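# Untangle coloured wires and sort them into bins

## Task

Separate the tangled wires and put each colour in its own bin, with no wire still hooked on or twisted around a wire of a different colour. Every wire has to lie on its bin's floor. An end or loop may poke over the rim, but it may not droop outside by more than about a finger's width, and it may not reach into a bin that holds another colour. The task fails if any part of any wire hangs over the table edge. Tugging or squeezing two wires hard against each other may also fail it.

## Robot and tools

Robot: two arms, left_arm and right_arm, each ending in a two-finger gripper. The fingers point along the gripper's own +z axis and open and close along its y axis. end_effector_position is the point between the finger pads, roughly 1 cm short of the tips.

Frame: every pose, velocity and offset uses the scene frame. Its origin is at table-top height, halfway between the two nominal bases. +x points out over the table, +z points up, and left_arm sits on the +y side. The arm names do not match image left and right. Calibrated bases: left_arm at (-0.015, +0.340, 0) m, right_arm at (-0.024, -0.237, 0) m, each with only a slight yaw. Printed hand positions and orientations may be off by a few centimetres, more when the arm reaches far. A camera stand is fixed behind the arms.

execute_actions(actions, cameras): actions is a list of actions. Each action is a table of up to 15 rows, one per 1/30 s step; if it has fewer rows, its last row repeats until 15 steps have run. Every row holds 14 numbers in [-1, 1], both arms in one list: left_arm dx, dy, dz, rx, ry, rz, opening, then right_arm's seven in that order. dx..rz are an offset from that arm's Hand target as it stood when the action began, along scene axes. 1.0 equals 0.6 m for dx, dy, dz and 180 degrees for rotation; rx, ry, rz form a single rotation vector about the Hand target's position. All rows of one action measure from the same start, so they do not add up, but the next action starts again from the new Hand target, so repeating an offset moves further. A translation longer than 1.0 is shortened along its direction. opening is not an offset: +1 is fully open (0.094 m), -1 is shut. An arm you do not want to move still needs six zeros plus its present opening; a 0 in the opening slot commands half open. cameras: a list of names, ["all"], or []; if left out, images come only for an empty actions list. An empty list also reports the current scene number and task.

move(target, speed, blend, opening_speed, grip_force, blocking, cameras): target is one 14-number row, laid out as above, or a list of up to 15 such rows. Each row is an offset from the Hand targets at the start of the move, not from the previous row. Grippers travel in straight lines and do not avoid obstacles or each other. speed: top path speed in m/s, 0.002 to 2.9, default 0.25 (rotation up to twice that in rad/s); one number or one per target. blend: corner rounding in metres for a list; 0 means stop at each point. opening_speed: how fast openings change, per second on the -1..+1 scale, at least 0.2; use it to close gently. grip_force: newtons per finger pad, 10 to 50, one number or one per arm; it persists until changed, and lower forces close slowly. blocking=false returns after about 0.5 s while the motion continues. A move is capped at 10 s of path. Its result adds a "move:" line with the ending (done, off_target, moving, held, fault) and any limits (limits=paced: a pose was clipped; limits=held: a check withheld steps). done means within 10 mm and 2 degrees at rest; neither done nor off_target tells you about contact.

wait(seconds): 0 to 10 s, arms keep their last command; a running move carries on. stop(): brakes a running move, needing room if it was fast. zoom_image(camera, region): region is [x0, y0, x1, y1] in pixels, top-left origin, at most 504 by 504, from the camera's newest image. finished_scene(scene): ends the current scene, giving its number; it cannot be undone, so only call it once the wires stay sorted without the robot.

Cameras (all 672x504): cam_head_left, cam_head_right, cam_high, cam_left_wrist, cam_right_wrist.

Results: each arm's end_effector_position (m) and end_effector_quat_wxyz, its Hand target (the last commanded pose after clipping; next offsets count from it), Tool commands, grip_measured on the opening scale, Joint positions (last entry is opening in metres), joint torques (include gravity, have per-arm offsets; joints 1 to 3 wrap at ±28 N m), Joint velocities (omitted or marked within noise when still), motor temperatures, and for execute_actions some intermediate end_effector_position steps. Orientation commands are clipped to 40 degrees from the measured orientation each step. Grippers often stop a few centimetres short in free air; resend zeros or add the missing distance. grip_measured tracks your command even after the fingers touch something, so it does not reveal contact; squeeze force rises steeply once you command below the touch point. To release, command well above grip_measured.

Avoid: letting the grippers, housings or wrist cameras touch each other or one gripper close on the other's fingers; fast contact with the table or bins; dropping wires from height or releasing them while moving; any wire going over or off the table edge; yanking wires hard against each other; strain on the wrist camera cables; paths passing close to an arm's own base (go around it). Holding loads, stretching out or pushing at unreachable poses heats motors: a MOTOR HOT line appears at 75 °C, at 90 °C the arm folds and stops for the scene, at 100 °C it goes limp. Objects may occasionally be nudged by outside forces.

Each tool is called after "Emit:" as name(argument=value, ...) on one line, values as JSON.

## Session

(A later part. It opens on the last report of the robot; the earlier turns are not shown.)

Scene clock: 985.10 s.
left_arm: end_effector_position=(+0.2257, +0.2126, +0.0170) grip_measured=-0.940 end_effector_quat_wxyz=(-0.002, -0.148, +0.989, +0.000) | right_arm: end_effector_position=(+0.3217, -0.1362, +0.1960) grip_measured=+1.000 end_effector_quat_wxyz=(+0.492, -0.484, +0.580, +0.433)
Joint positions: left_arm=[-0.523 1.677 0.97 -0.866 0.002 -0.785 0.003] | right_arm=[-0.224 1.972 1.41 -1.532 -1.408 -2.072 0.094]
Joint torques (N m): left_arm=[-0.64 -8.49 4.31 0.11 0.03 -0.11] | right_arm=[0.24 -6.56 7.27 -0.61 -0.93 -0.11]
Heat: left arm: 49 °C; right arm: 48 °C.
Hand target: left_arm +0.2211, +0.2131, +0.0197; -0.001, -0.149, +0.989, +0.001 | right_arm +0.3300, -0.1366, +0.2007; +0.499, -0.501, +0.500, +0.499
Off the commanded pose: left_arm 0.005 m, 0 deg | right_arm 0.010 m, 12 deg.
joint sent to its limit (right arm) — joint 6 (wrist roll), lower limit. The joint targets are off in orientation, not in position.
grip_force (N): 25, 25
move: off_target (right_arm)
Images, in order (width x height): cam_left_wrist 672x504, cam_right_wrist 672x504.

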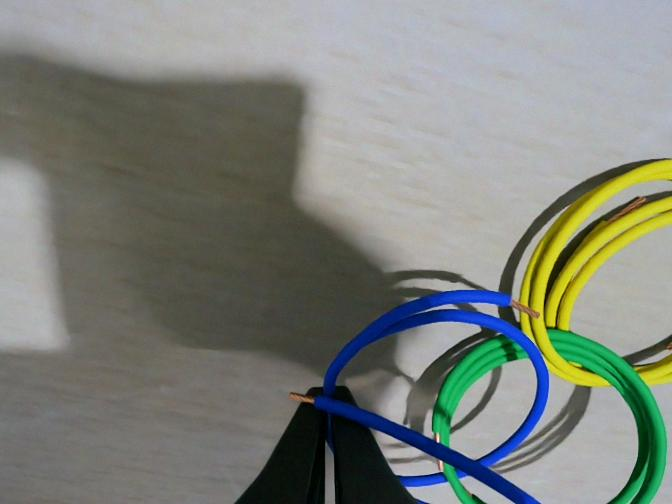

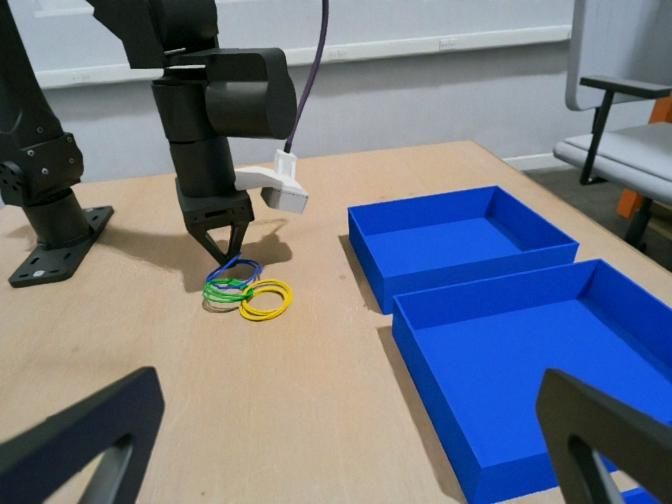

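Emit:
zoom_image(camera="cam_left_wrist", region=[380, 380, 560, 504])

Emit:
zoom_image(camera="cam_right_wrist", region=[190, 240, 300, 320])

Scaled by 2.800 from the camera's 672x504 image, which has a finer 960x720 frame.

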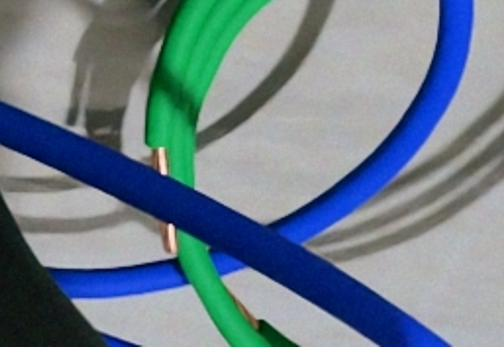

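Scaled by 4.582 from the camera's 672x504 image, which has a finer 960x720 frame.

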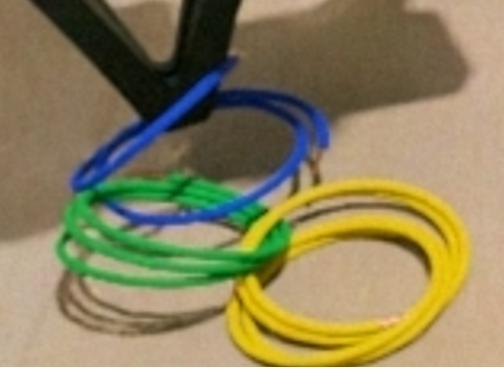

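Emit:
move(target=[[-0.0195,-0.0133,0.01,0,0,0.195,-1,0,0,0,0,0,0,1],[-0.0277,-0.0353,0.01,0,0,0.39,-1,0,0,0,0,0,0,1]], cameras=["cam_left_wrist","cam_right_wrist"], speed=0.1, blend=0.004)

Emit:
zoom_image(camera="cam_left_wrist", region=[250, 204, 650, 504])

Emit:
zoom_image(camera="cam_right_wrist", region=[190, 240, 300, 320])

Scene clock: 1040.13 s.
left_arm: end_effector_position=(+0.2094, +0.1897, +0.0235) grip_measured=-0.940 end_effector_quat_wxyz=(-0.004, -0.685, +0.728, -0.008) | right_arm: end_effector_position=(+0.3217, -0.1362, +0.1960) grip_measured=+1.000 end_effector_quat_wxyz=(+0.492, -0.484, +0.580, +0.433)
Joint positions: left_arm=[-0.621 1.643 0.961 -0.875 0.01 -2.096 0.003] | right_arm=[-0.224 1.972 1.41 -1.532 -1.408 -2.072 0.094]
Joint torques (N m): left_arm=[-0.58 -7.41 5.03 -0.02 -0.04 -0.11] | right_arm=[0.25 -6.54 7.28 -0.61 -0.93 -0.11]
Heat: left arm: 48 °C; right arm: 48 °C.
Hand target: left_arm +0.2044, +0.1920, +0.0256; +0.001, +0.691, -0.723, +0.000 | right_arm +0.3300, -0.1366, +0.2007; +0.499, -0.501, +0.500, +0.499
Off the commanded pose: left_arm 0.006 m, 1 deg | right_arm 0.010 m, 12 deg.
joint sent to its limit (left arm) — joint 6 (wrist roll), lower limit. The joint targets still meet the commanded pose.
joint sent to its limit (right arm) — joint 6 (wrist roll), lower limit. The joint targets are off in orientation, not in position.
grip_force (N): 25, 25
move: off_target (right_arm)
Images, in order (width x height): cam_left_wrist 672x504, cam_right_wrist 672x504.

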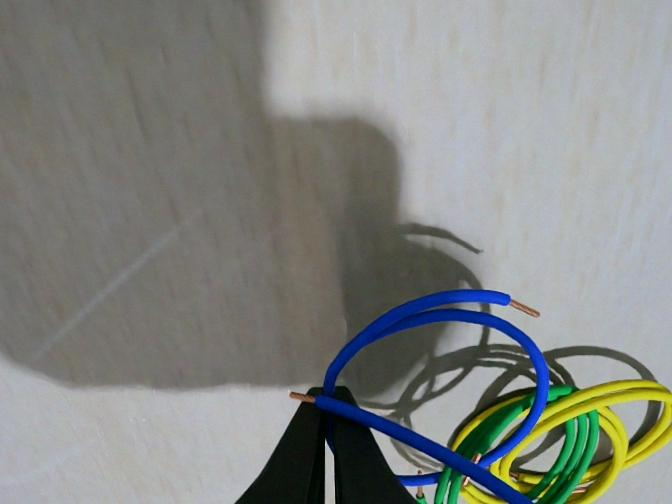

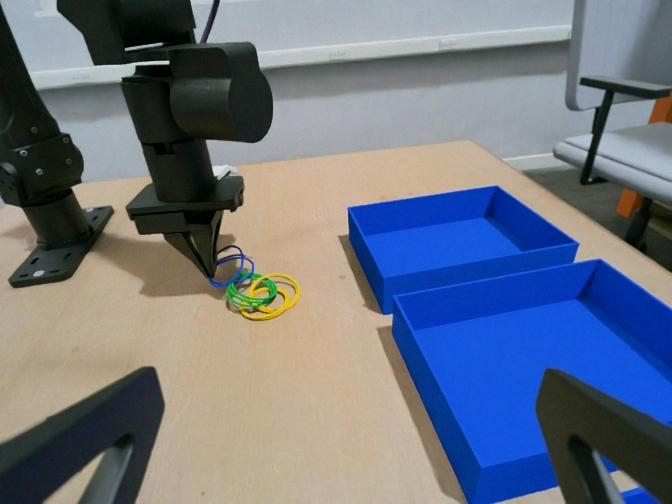

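Scaled by 1.260 from the camera's 672x504 image, which has a finer 960x720 frame.

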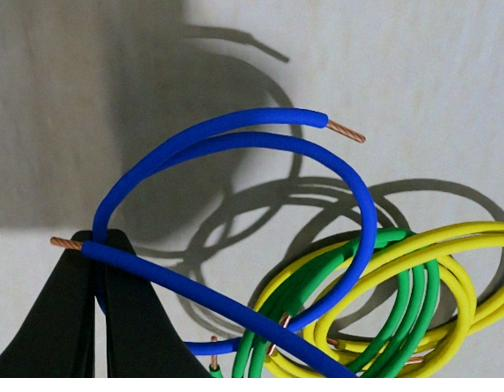

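Scaled by 4.582 from the camera's 672x504 image, which has a finer 960x720 frame.

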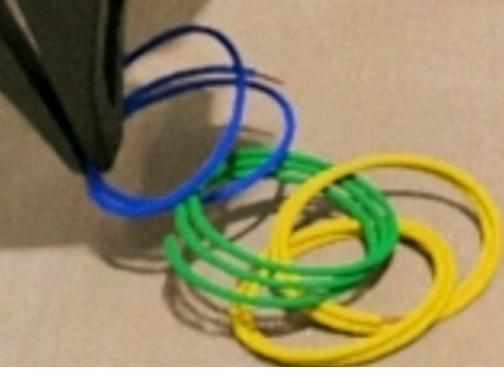

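Emit:
move(target=[[0,0,-0.025,0,0,0,-1,0,0,0,0,0,0,1],[0.0,0.0,-0.025,0,0,0,-0.8,0,0,0,0,0,0,1],[0,0,0.08,0,0,0,-0.8,0,0,0,0,0,0,1],[0.05,-0.0,0.15,0,0,-0.9,-0.8,0,0,0,0,0,0,1]], cameras=["cam_left_wrist","cam_right_wrist"], speed=[0.05,0.05,0.15,0.4])

Emit:
zoom_image(camera="cam_left_wrist", region=[250, 50, 650, 404])

Emit:
zoom_image(camera="cam_right_wrist", region=[190, 240, 300, 320])

Scene clock: 1061.43 s.
left_arm: end_effector_position=(+0.2331, +0.1905, +0.1137) grip_measured=-0.803 end_effector_quat_wxyz=(+0.007, +0.604, +0.797, +0.002) | right_arm: end_effector_position=(+0.3217, -0.1362, +0.1960) grip_measured=+1.000 end_effector_quat_wxyz=(+0.492, -0.484, +0.580, +0.433)
Joint positions: left_arm=[-0.581 1.628 1.317 -1.246 -0.003 0.75 0.009] | right_arm=[-0.224 1.972 1.41 -1.532 -1.408 -2.072 0.094]
Joint torques (N m): left_arm=[0.69 -5.79 7.23 0.02 0.01 0.1] | right_arm=[0.25 -6.56 7.3 -0.61 -0.93 -0.1]
Heat: left arm: 49 °C; right arm: 48 °C.
Hand target: left_arm +0.2345, +0.1920, +0.1157; +0.000, +0.606, +0.795, +0.001 | right_arm +0.3300, -0.1366, +0.2007; +0.499, -0.501, +0.500, +0.499
Off the commanded pose: left_arm 0.003 m, 1 deg | right_arm 0.010 m, 12 deg.
joint sent to its limit (right arm) — joint 6 (wrist roll), lower limit. The joint targets are off in orientation, not in position.
grip_force (N): 25, 25
move: off_target (right_arm)
Images, in order (width x height): cam_left_wrist 672x504, cam_right_wrist 672x504.

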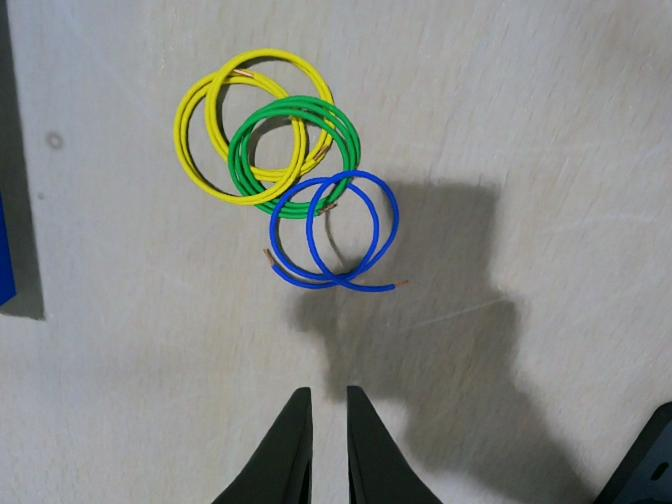

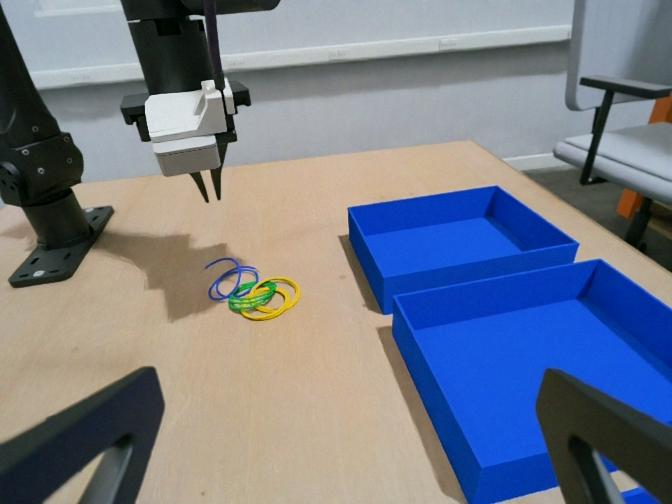

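Scaled by 1.260 from the camera's 672x504 image, which has a finer 960x720 frame.

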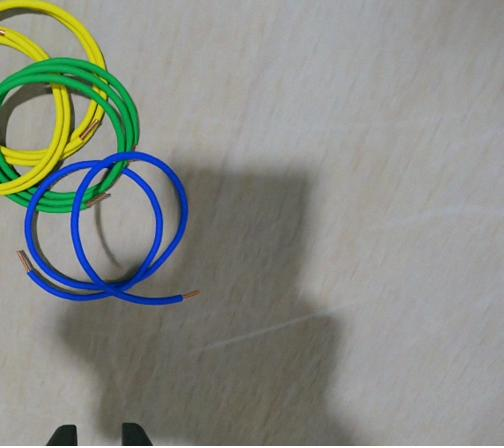

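Scaled by 4.582 from the camera's 672x504 image, which has a finer 960x720 frame.

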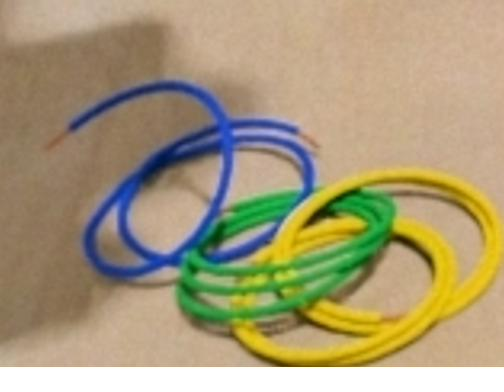

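Emit:
zoom_image(camera="cam_left_wrist", region=[255, 155, 415, 305])

Emit:
zoom_image(camera="cam_left_wrist", region=[165, 40, 375, 230])

Scaled by 3.150 from the camera's 672x504 image, which has a finer 960x720 frame.

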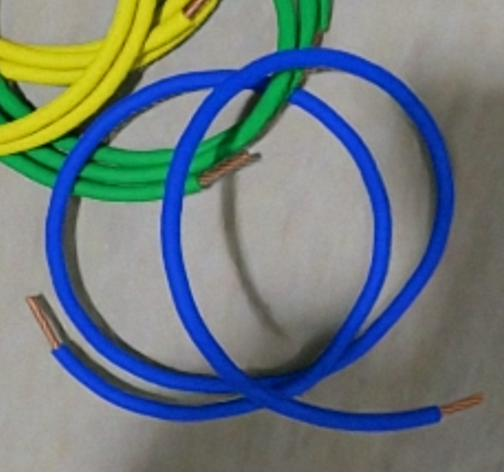

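Scaled by 2.400 from the camera's 672x504 image, which has a finer 960x720 frame.

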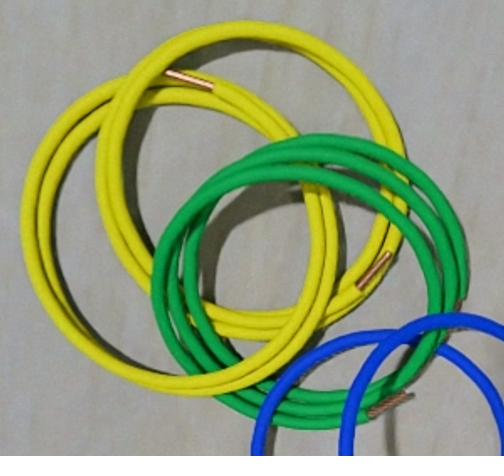

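Emit:
zoom_image(camera="cam_left_wrist", region=[305, 160, 375, 225])

Emit:
zoom_image(camera="cam_left_wrist", region=[255, 180, 315, 235])

Scaled by 7.200 from the camera's 672x504 image, which has a finer 960x720 frame.

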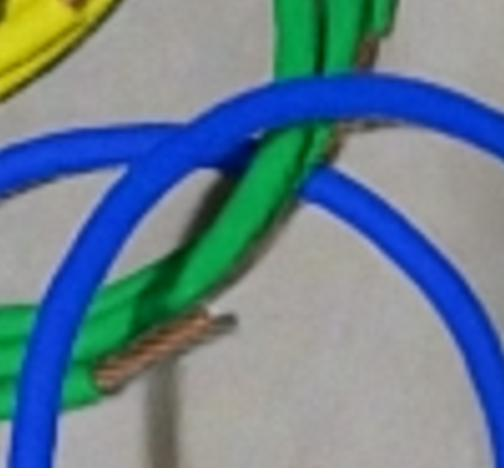

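Scaled by 8.400 from the camera's 672x504 image, which has a finer 960x720 frame.

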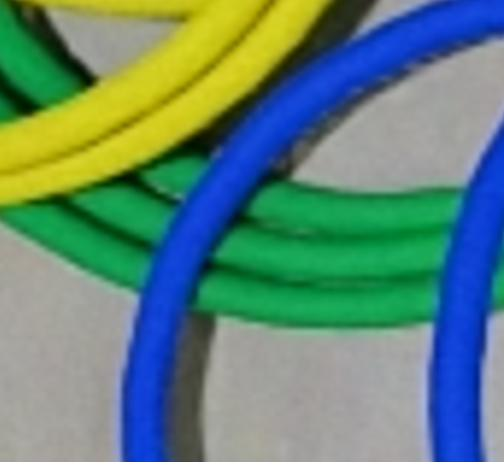

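Emit:
move(target=[[0.041,0.005,-0.14,0,0,-0.02,-0.65,0,0,0,0,0,0,1]], cameras=["cam_left_wrist"], speed=0.15)

Emit:
zoom_image(camera="cam_left_wrist", region=[250, 254, 550, 504])

Scene clock: 1120.10 s.
left_arm: end_effector_position=(+0.2579, +0.1940, +0.0364) grip_measured=-0.653 end_effector_quat_wxyz=(+0.000, +0.628, +0.778, +0.002) | right_arm: end_effector_position=(+0.3217, -0.1362, +0.1960) grip_measured=+1.000 end_effector_quat_wxyz=(+0.492, -0.484, +0.580, +0.433)
Joint positions: left_arm=[-0.531 1.776 1.171 -0.964 -0.004 0.863 0.016] | right_arm=[-0.224 1.972 1.41 -1.532 -1.408 -2.072 0.094]
Joint torques (N m): left_arm=[0.53 -7.2 4.72 0.35 0.05 0.07] | right_arm=[0.25 -6.56 7.28 -0.61 -0.93 -0.11]
Motor temperatures (°C): left_arm=[33 45 53 32 31 33 35] | right_arm=[31 41 49 36 37 32 33]
Heat: left arm: 53 °C; right arm: 49 °C.
Hand target: left_arm +0.2591, +0.1950, +0.0316; +0.000, +0.631, +0.776, +0.001 | right_arm +0.3300, -0.1366, +0.2007; +0.499, -0.501, +0.500, +0.499
Off the commanded pose: left_arm 0.005 m, 0 deg | right_arm 0.010 m, 12 deg.
joint sent to its limit (right arm) — joint 6 (wrist roll), lower limit. The joint targets are off in orientation, not in position.
grip_force (N): 25, 25
move: off_target (right_arm)
Images, in order (width x height): cam_left_wrist 672x504.

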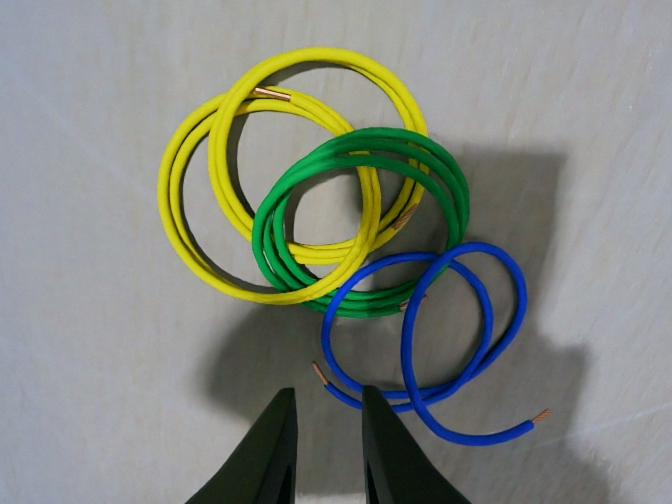

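Scaled by 1.680 from the camera's 672x504 image, which has a finer 960x720 frame.

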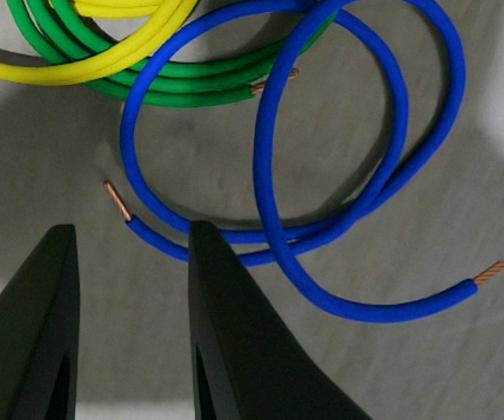

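Emit:
move(target=[[0.0035,0.006,-0.02,0,0,0,-0.65,0,0,0,0,0,0,1],[0.0035,0.006,-0.053,0,0,0,-0.65,0,0,0,0,0,0,1]], cameras=["cam_left_wrist"], speed=0.05)

Emit:
zoom_image(camera="cam_left_wrist", region=[250, 254, 550, 504])

Scene clock: 1139.73 s.
left_arm: end_effector_position=(+0.2609, +0.1968, +0.0063) grip_measured=-0.653 end_effector_quat_wxyz=(+0.002, +0.629, +0.777, +0.003) | right_arm: end_effector_position=(+0.3217, -0.1362, +0.1960) grip_measured=+1.000 end_effector_quat_wxyz=(+0.492, -0.484, +0.580, +0.433)
Joint positions: left_arm=[-0.519 1.825 1.102 -0.841 -0.004 0.876 0.016] | right_arm=[-0.224 1.972 1.41 -1.532 -1.408 -2.072 0.094]
Joint torques (N m): left_arm=[0.58 -7.02 4.23 0.36 0.04 0.13] | right_arm=[0.25 -6.54 7.3 -0.61 -0.93 -0.11]
Heat: left arm: 50 °C; right arm: 49 °C.
Hand target: left_arm +0.2611, +0.1986, -0.0002; +0.000, +0.631, +0.776, +0.001 | right_arm +0.3300, -0.1366, +0.2007; +0.499, -0.501, +0.500, +0.499
Off the commanded pose: left_arm 0.007 m, 0 deg | right_arm 0.010 m, 12 deg.
joint sent to its limit (right arm) — joint 6 (wrist roll), lower limit. The joint targets are off in orientation, not in position.
grip_force (N): 25, 25
move: off_target (right_arm)
Images, in order (width x height): cam_left_wrist 672x504.

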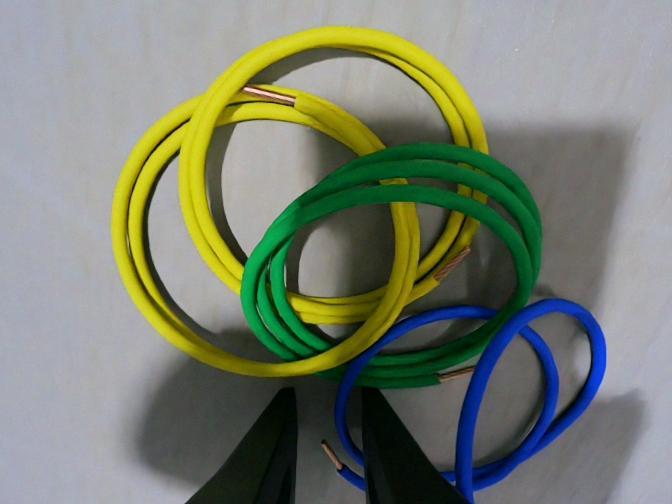

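Scaled by 1.680 from the camera's 672x504 image, which has a finer 960x720 frame.

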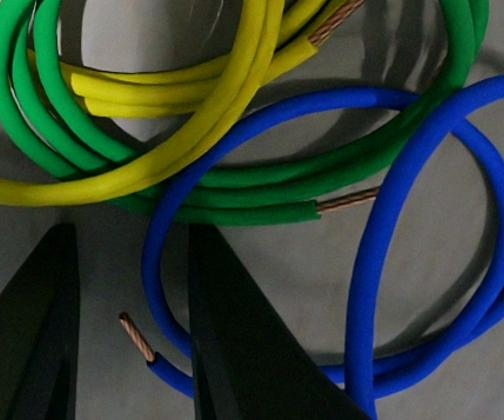

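Emit:
move(target=[[0,0,0,0,0,0,-1,0,0,0,0,0,0,1],[0,0,0.02,0,0,0,-1,0,0,0,0,0,0,1]], cameras=["cam_left_wrist"], speed=0.05)

Emit:
zoom_image(camera="cam_left_wrist", region=[250, 254, 550, 504])

Scene clock: 1149.37 s.
left_arm: end_effector_position=(+0.2593, +0.1976, +0.0063) grip_measured=-0.943 end_effector_quat_wxyz=(-0.001, +0.629, +0.777, +0.002) | right_arm: end_effector_position=(+0.3217, -0.1362, +0.1960) grip_measured=+1.000 end_effector_quat_wxyz=(+0.492, -0.484, +0.580, +0.433)
Joint positions: left_arm=[-0.519 1.825 1.102 -0.848 -0.004 0.876 0.003] | right_arm=[-0.224 1.972 1.41 -1.532 -1.408 -2.072 0.094]
Joint torques (N m): left_arm=[0.58 -8.73 6.04 -0.03 0.02 0.08] | right_arm=[0.24 -6.54 7.3 -0.62 -0.93 -0.11]
Heat: left arm: 49 °C; right arm: 49 °C.
Hand target: left_arm +0.2612, +0.1986, +0.0118; +0.000, +0.631, +0.776, +0.001 | right_arm +0.3300, -0.1366, +0.2007; +0.499, -0.501, +0.500, +0.499
Off the commanded pose: left_arm 0.006 m, 0 deg | right_arm 0.010 m, 12 deg.
joint sent to its limit (right arm) — joint 6 (wrist roll), lower limit. The joint targets are off in orientation, not in position.
grip_force (N): 25, 25
move: off_target (right_arm)
Images, in order (width x height): cam_left_wrist 672x504.

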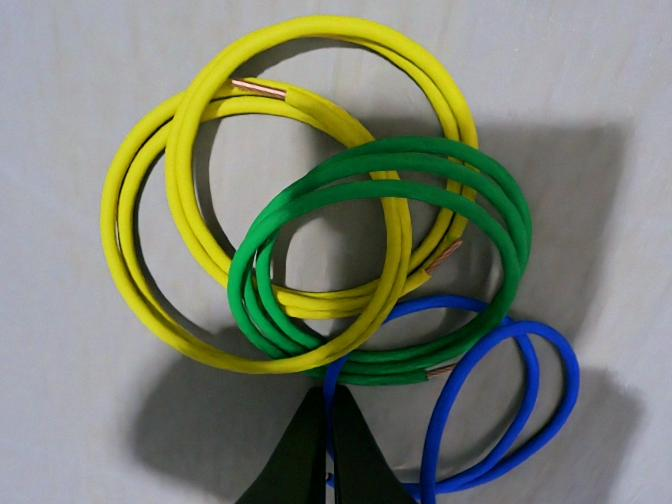

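Scaled by 1.680 from the camera's 672x504 image, which has a finer 960x720 frame.

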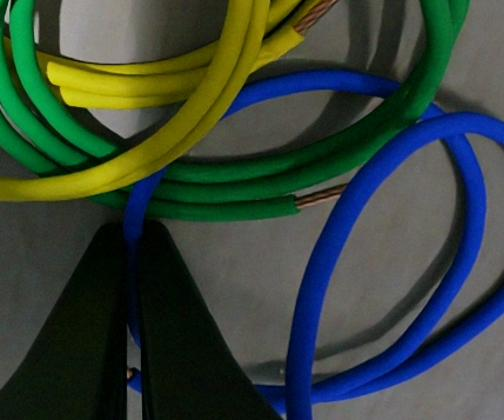

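Emit:
move(target=[[0,0,0.025,0,0,0,-1,0,0,0,0,0,0,1],[-0.0135,0.0235,0.03,0,0,0.222,-1,0,0,0,0,0,0,1],[-0.039,0.0328,0.03,0,0,0.444,-1,0,0,0,0,0,0,1]], speed=0.1, blend=0.004)

Emit:
move(target=[[-0.0255,-0.0093,0,0,0,0.223,-1,0,0,0,0,0,0,1],[-0.0383,-0.0295,0,0,0,0.406,-1,0,0,0,0,0,0,1]], cameras=["cam_left_wrist","cam_right_wrist"], speed=0.1, blend=0.004)

Emit:
zoom_image(camera="cam_left_wrist", region=[250, 204, 650, 504])

Emit:
zoom_image(camera="cam_right_wrist", region=[190, 240, 300, 320])

Scene clock: 1175.63 s.
left_arm: end_effector_position=(+0.2412, +0.2160, +0.0267) grip_measured=-0.943 end_effector_quat_wxyz=(-0.001, -0.008, +1.000, +0.002) | right_arm: end_effector_position=(+0.3217, -0.1362, +0.1960) grip_measured=+1.000 end_effector_quat_wxyz=(+0.492, -0.484, +0.580, +0.433)
Joint positions: left_arm=[-0.49 1.706 1.046 -0.914 -0.002 -0.472 0.003] | right_arm=[-0.224 1.972 1.41 -1.532 -1.408 -2.072 0.094]
Joint torques (N m): left_arm=[0.24 -9.07 4.36 0.1 0.03 -0.11] | right_arm=[0.24 -6.57 7.28 -0.61 -0.93 -0.11]
Heat: left arm: 50 °C; right arm: 49 °C.
Hand target: left_arm +0.2377, +0.2184, +0.0298; +0.000, -0.015, +1.000, +0.001 | right_arm +0.3300, -0.1366, +0.2007; +0.499, -0.501, +0.500, +0.499
Off the commanded pose: left_arm 0.005 m, 1 deg | right_arm 0.010 m, 12 deg.
joint sent to its limit (right arm) — joint 6 (wrist roll), lower limit. The joint targets are off in orientation, not in position.
grip_force (N): 25, 25
move: off_target (right_arm)

Scene clock: 1182.67 s.
left_arm: end_effector_position=(+0.2183, +0.1996, +0.0278) grip_measured=-0.943 end_effector_quat_wxyz=(-0.005, -0.605, +0.796, +0.001) | right_arm: end_effector_position=(+0.3217, -0.1362, +0.1960) grip_measured=+1.000 end_effector_quat_wxyz=(+0.492, -0.484, +0.580, +0.433)
Joint positions: left_arm=[-0.574 1.661 0.999 -0.914 0.008 -1.839 0.003] | right_arm=[-0.224 1.972 1.41 -1.532 -1.408 -2.072 0.094]
Joint torques (N m): left_arm=[-0.76 -8.44 4.27 0.13 -0.04 -0.17] | right_arm=[0.27 -6.57 7.27 -0.61 -0.93 -0.11]
Heat: left arm: 49 °C; right arm: 49 °C.
Hand target: left_arm +0.2148, +0.2007, +0.0298; -0.001, -0.607, +0.795, +0.000 | right_arm +0.3300, -0.1366, +0.2007; +0.499, -0.501, +0.500, +0.499
Off the commanded pose: left_arm 0.004 m, 1 deg | right_arm 0.010 m, 12 deg.
joint sent to its limit (right arm) — joint 6 (wrist roll), lower limit. The joint targets are off in orientation, not in position.
grip_force (N): 25, 25
move: off_target (right_arm)
Images, in order (width x height): cam_left_wrist 672x504, cam_right_wrist 672x504.

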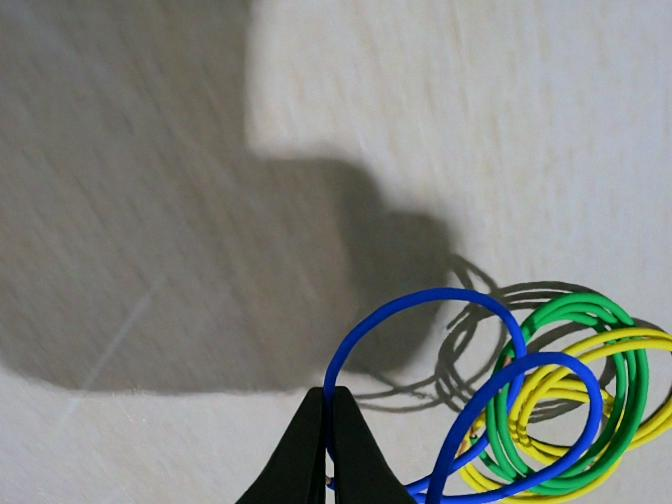

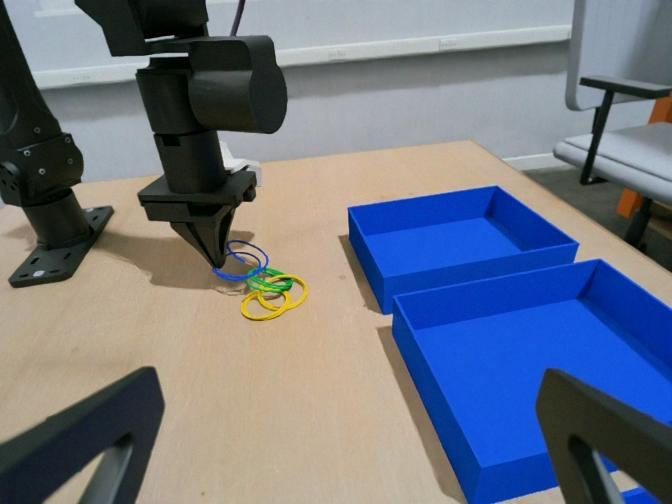

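Scaled by 1.260 from the camera's 672x504 image, which has a finer 960x720 frame.

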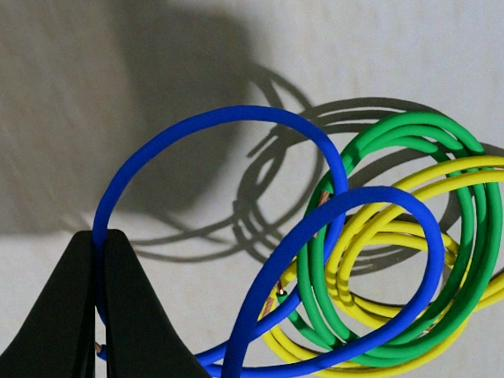

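Scaled by 4.582 from the camera's 672x504 image, which has a finer 960x720 frame.

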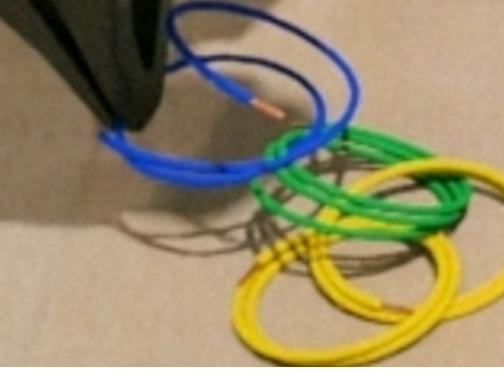

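Emit:
zoom_image(camera="cam_left_wrist", region=[440, 330, 560, 490])

Emit:
zoom_image(camera="cam_left_wrist", region=[310, 400, 470, 504])

Scaled by 3.150 from the camera's 672x504 image, which has a finer 960x720 frame.

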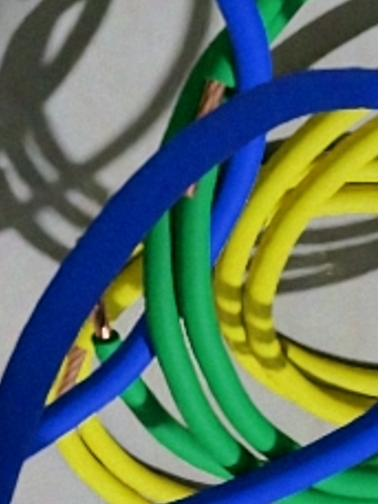

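Scaled by 3.150 from the camera's 672x504 image, which has a finer 960x720 frame.

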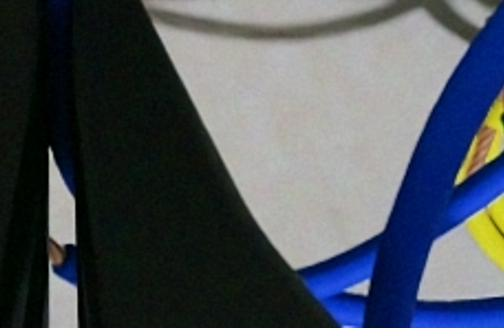

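Emit:
move(target=[[0,0,-0.03,0,0,0,-1,0,0,0,0,0,0,1],[0.0,0.0,-0.03,0,0,0,-0.8,0,0,0,0,0,0,1],[0,0,0.08,0,0,0,-0.8,0,0,0,0,0,0,1],[0.05,-0.0,0.15,0,0,-0.85,-0.7,0,0,0,0,0,0,1]], cameras=["cam_left_wrist"], speed=[0.05,0.05,0.15,0.4])

Emit:
zoom_image(camera="cam_left_wrist", region=[250, 50, 570, 350])

Scene clock: 1223.37 s.
left_arm: end_effector_position=(+0.2437, +0.1991, +0.1181) grip_measured=-0.703 end_effector_quat_wxyz=(+0.007, +0.629, +0.777, +0.003) | right_arm: end_effector_position=(+0.3217, -0.1362, +0.1960) grip_measured=+1.000 end_effector_quat_wxyz=(+0.492, -0.484, +0.580, +0.433)
Joint positions: left_arm=[-0.538 1.644 1.351 -1.263 -0.004 0.857 0.014] | right_arm=[-0.224 1.972 1.41 -1.532 -1.408 -2.072 0.094]
Joint torques (N m): left_arm=[0.73 -5.87 7.19 0.02 0.09 0.11] | right_arm=[0.24 -6.56 7.3 -0.61 -0.93 -0.11]
Heat: left arm: 49 °C; right arm: 49 °C.
Hand target: left_arm +0.2448, +0.2007, +0.1198; +0.000, +0.631, +0.776, +0.001 | right_arm +0.3300, -0.1366, +0.2007; +0.499, -0.501, +0.500, +0.499
Off the commanded pose: left_arm 0.003 m, 1 deg | right_arm 0.010 m, 12 deg.
joint sent to its limit (right arm) — joint 6 (wrist roll), lower limit. The joint targets are off in orientation, not in position.
grip_force (N): 25, 25
move: off_target (right_arm)
Images, in order (width x height): cam_left_wrist 672x504.

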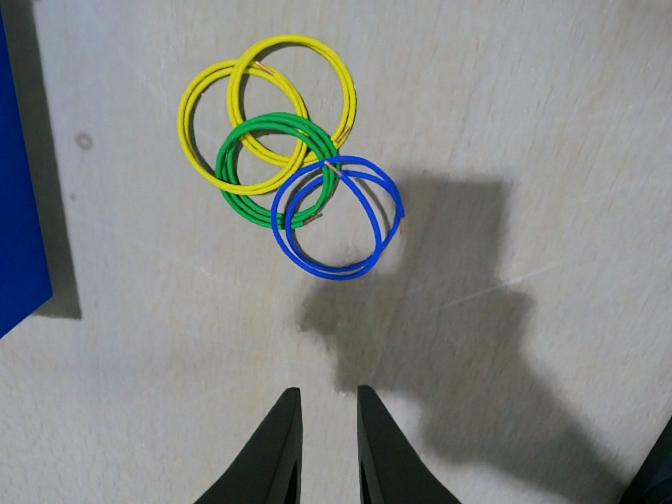

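Scaled by 1.575 from the camera's 672x504 image, which has a finer 960x720 frame.

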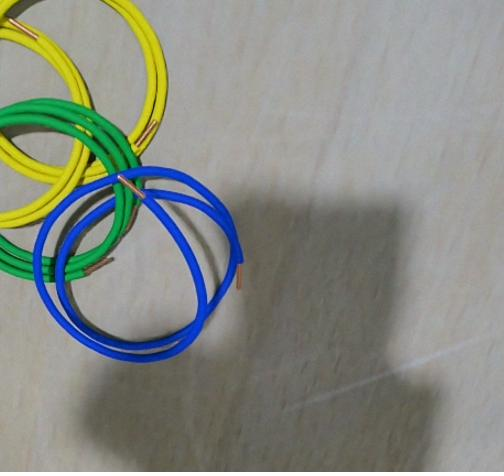

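Emit:
zoom_image(camera="cam_left_wrist", region=[260, 145, 410, 285])

Emit:
zoom_image(camera="cam_left_wrist", region=[300, 145, 360, 205])

Emit:
zoom_image(camera="cam_left_wrist", region=[260, 185, 330, 250])

Scaled by 3.360 from the camera's 672x504 image, which has a finer 960x720 frame.

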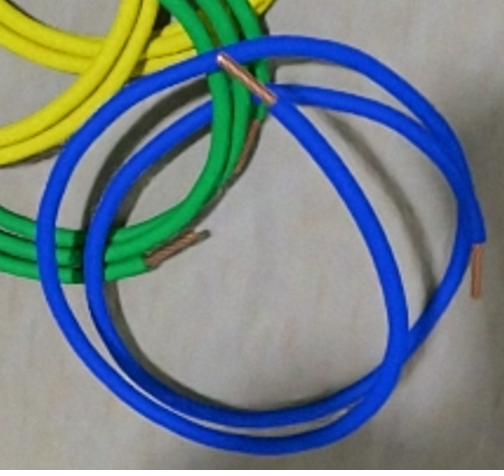

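Scaled by 8.400 from the camera's 672x504 image, which has a finer 960x720 frame.

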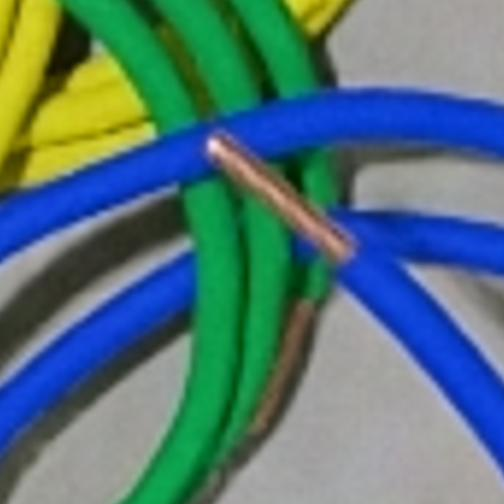

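Scaled by 7.200 from the camera's 672x504 image, which has a finer 960x720 frame.

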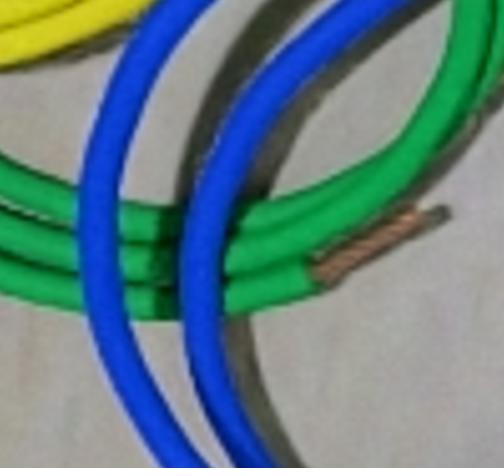

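Emit:
move(target=[[0.0215,0.032,-0.14,0,0,0.286,-0.6,0,0,0,0,0,0,1]], cameras=["cam_left_wrist"], speed=0.2)

Emit:
zoom_image(camera="cam_left_wrist", region=[250, 204, 600, 454])

Scene clock: 1252.97 s.
left_arm: end_effector_position=(+0.2567, +0.2185, +0.0419) grip_measured=-0.603 end_effector_quat_wxyz=(+0.002, +0.239, +0.971, +0.002) | right_arm: end_effector_position=(+0.3217, -0.1362, +0.1960) grip_measured=+1.000 end_effector_quat_wxyz=(+0.492, -0.484, +0.580, +0.433)
Joint positions: left_arm=[-0.46 1.726 1.133 -0.976 -0.004 0.057 0.019] | right_arm=[-0.224 1.972 1.41 -1.532 -1.408 -2.072 0.094]
Joint torques (N m): left_arm=[0.59 -6.56 4.63 0.4 0.02 -0.05] | right_arm=[0.25 -6.56 7.3 -0.61 -0.93 -0.1]
Heat: left arm: 50 °C; right arm: 49 °C.
Hand target: left_arm +0.2577, +0.2198, +0.0358; +0.000, +0.231, +0.973, +0.001 | right_arm +0.3300, -0.1366, +0.2007; +0.499, -0.501, +0.500, +0.499
Off the commanded pose: left_arm 0.006 m, 1 deg | right_arm 0.010 m, 12 deg.
joint sent to its limit (right arm) — joint 6 (wrist roll), lower limit. The joint targets are off in orientation, not in position.
grip_force (N): 25, 25
move: off_target (right_arm)
Images, in order (width x height): cam_left_wrist 672x504.

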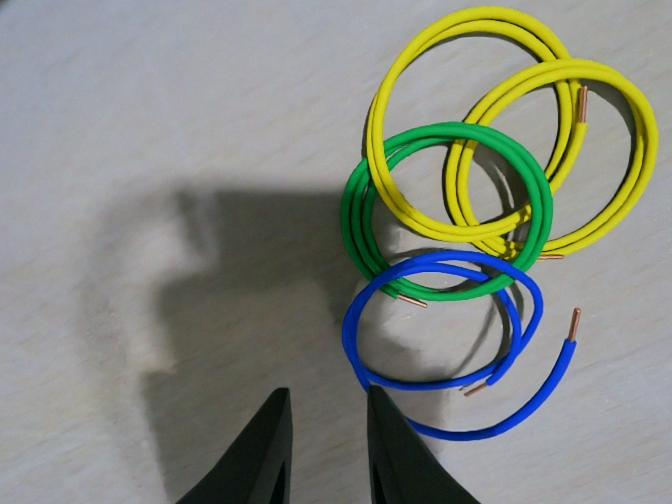

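Scaled by 1.440 from the camera's 672x504 image, which has a finer 960x720 frame.

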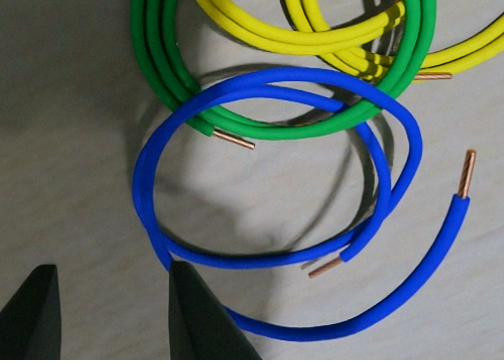

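Emit:
move(target=[[-0.0115,-0.007,-0.02,0,0,0,-0.65,0,0,0,0,0,0,1],[-0.0115,-0.007,-0.062,0,0,0,-0.65,0,0,0,0,0,0,1]], cameras=["cam_left_wrist"], speed=0.06)

Emit:
zoom_image(camera="cam_left_wrist", region=[250, 254, 600, 504])

Scene clock: 1268.63 s.
left_arm: end_effector_position=(+0.2506, +0.2180, +0.0061) grip_measured=-0.647 end_effector_quat_wxyz=(-0.001, +0.232, +0.973, +0.001) | right_arm: end_effector_position=(+0.3217, -0.1362, +0.1960) grip_measured=+1.000 end_effector_quat_wxyz=(+0.492, -0.484, +0.580, +0.433)
Joint positions: left_arm=[-0.469 1.769 1.029 -0.834 -0.002 0.033 0.017] | right_arm=[-0.224 1.972 1.41 -1.532 -1.408 -2.072 0.094]
Joint torques (N m): left_arm=[-0.49 -6.27 4.19 0.52 0.04 -0.09] | right_arm=[0.24 -6.56 7.3 -0.61 -0.93 -0.11]
Motor temperatures (°C): left_arm=[33 44 48 32 31 33 35] | right_arm=[31 41 49 36 37 32 33]
Heat: left arm: 48 °C; right arm: 49 °C.
Hand target: left_arm +0.2508, +0.2156, -0.0014; +0.000, +0.231, +0.973, +0.001 | right_arm +0.3300, -0.1366, +0.2007; +0.499, -0.501, +0.500, +0.499
Off the commanded pose: left_arm 0.008 m, 0 deg | right_arm 0.010 m, 12 deg.
joint sent to its limit (right arm) — joint 6 (wrist roll), lower limit. The joint targets are off in orientation, not in position.
grip_force (N): 25, 25
move: off_target (right_arm)
Images, in order (width x height): cam_left_wrist 672x504.

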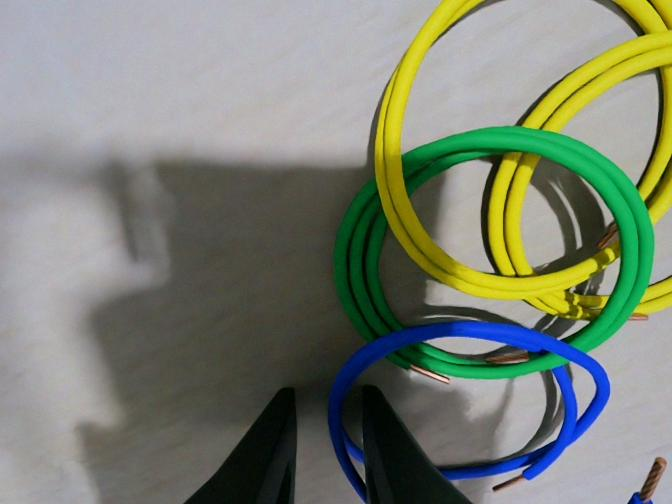

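Scaled by 1.440 from the camera's 672x504 image, which has a finer 960x720 frame.

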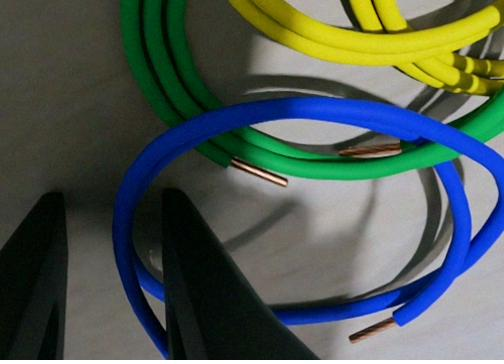

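Emit:
move(target=[[0,0,0,0,0,0,-1,0,0,0,0,0,0,1],[0,0,0.045,0,0,0,-1,0,0,0,0,0,0,1],[-0.0336,0.0143,0.05,0,0,0.222,-1,0,0,0,0,0,0,1],[-0.0685,0.0036,0.05,0,0,0.444,-1,0,0,0,0,0,0,1]], speed=0.12, blend=[0,0.003,0.003,0], cameras=["cam_left_wrist","cam_right_wrist"])

Emit:
zoom_image(camera="cam_left_wrist", region=[250, 204, 650, 504])

Emit:
zoom_image(camera="cam_right_wrist", region=[190, 240, 300, 320])

Scene clock: 1294.30 s.
left_arm: end_effector_position=(+0.2154, +0.2157, +0.0266) grip_measured=-0.938 end_effector_quat_wxyz=(-0.001, -0.445, +0.895, -0.004) | right_arm: end_effector_position=(+0.3217, -0.1362, +0.1960) grip_measured=+1.000 end_effector_quat_wxyz=(+0.492, -0.484, +0.580, +0.433)
Joint positions: left_arm=[-0.528 1.616 0.945 -0.896 0.006 -1.417 0.003] | right_arm=[-0.224 1.972 1.41 -1.532 -1.408 -2.072 0.094]
Joint torques (N m): left_arm=[-0.84 -8.12 4.3 0.09 -0.02 -0.12] | right_arm=[0.24 -6.56 7.28 -0.61 -0.93 -0.11]
Heat: left arm: 49 °C; right arm: 49 °C.
Hand target: left_arm +0.2096, +0.2178, +0.0285; -0.001, -0.447, +0.894, +0.001 | right_arm +0.3300, -0.1366, +0.2007; +0.499, -0.501, +0.500, +0.499
Off the commanded pose: left_arm 0.006 m, 1 deg | right_arm 0.010 m, 12 deg.
joint sent to its limit (right arm) — joint 6 (wrist roll), lower limit. The joint targets are off in orientation, not in position.
grip_force (N): 25, 25
move: off_target (right_arm)
Images, in order (width x height): cam_left_wrist 672x504, cam_right_wrist 672x504.

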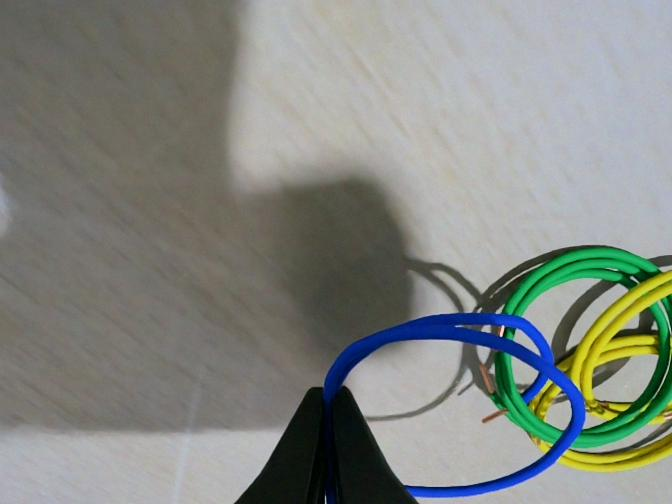

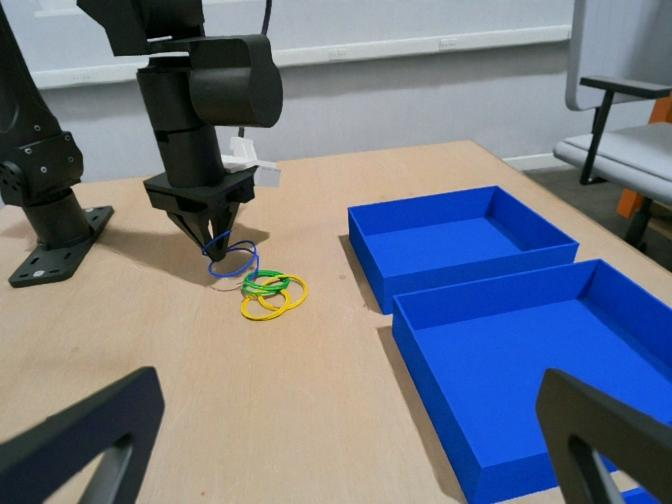

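Scaled by 1.260 from the camera's 672x504 image, which has a finer 960x720 frame.

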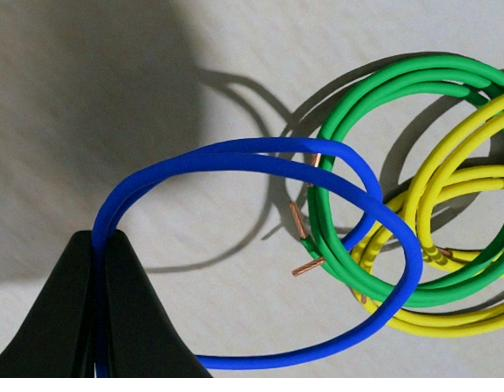

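Scaled by 4.582 from the camera's 672x504 image, which has a finer 960x720 frame.

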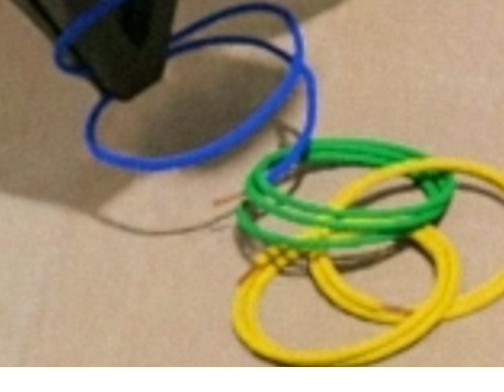

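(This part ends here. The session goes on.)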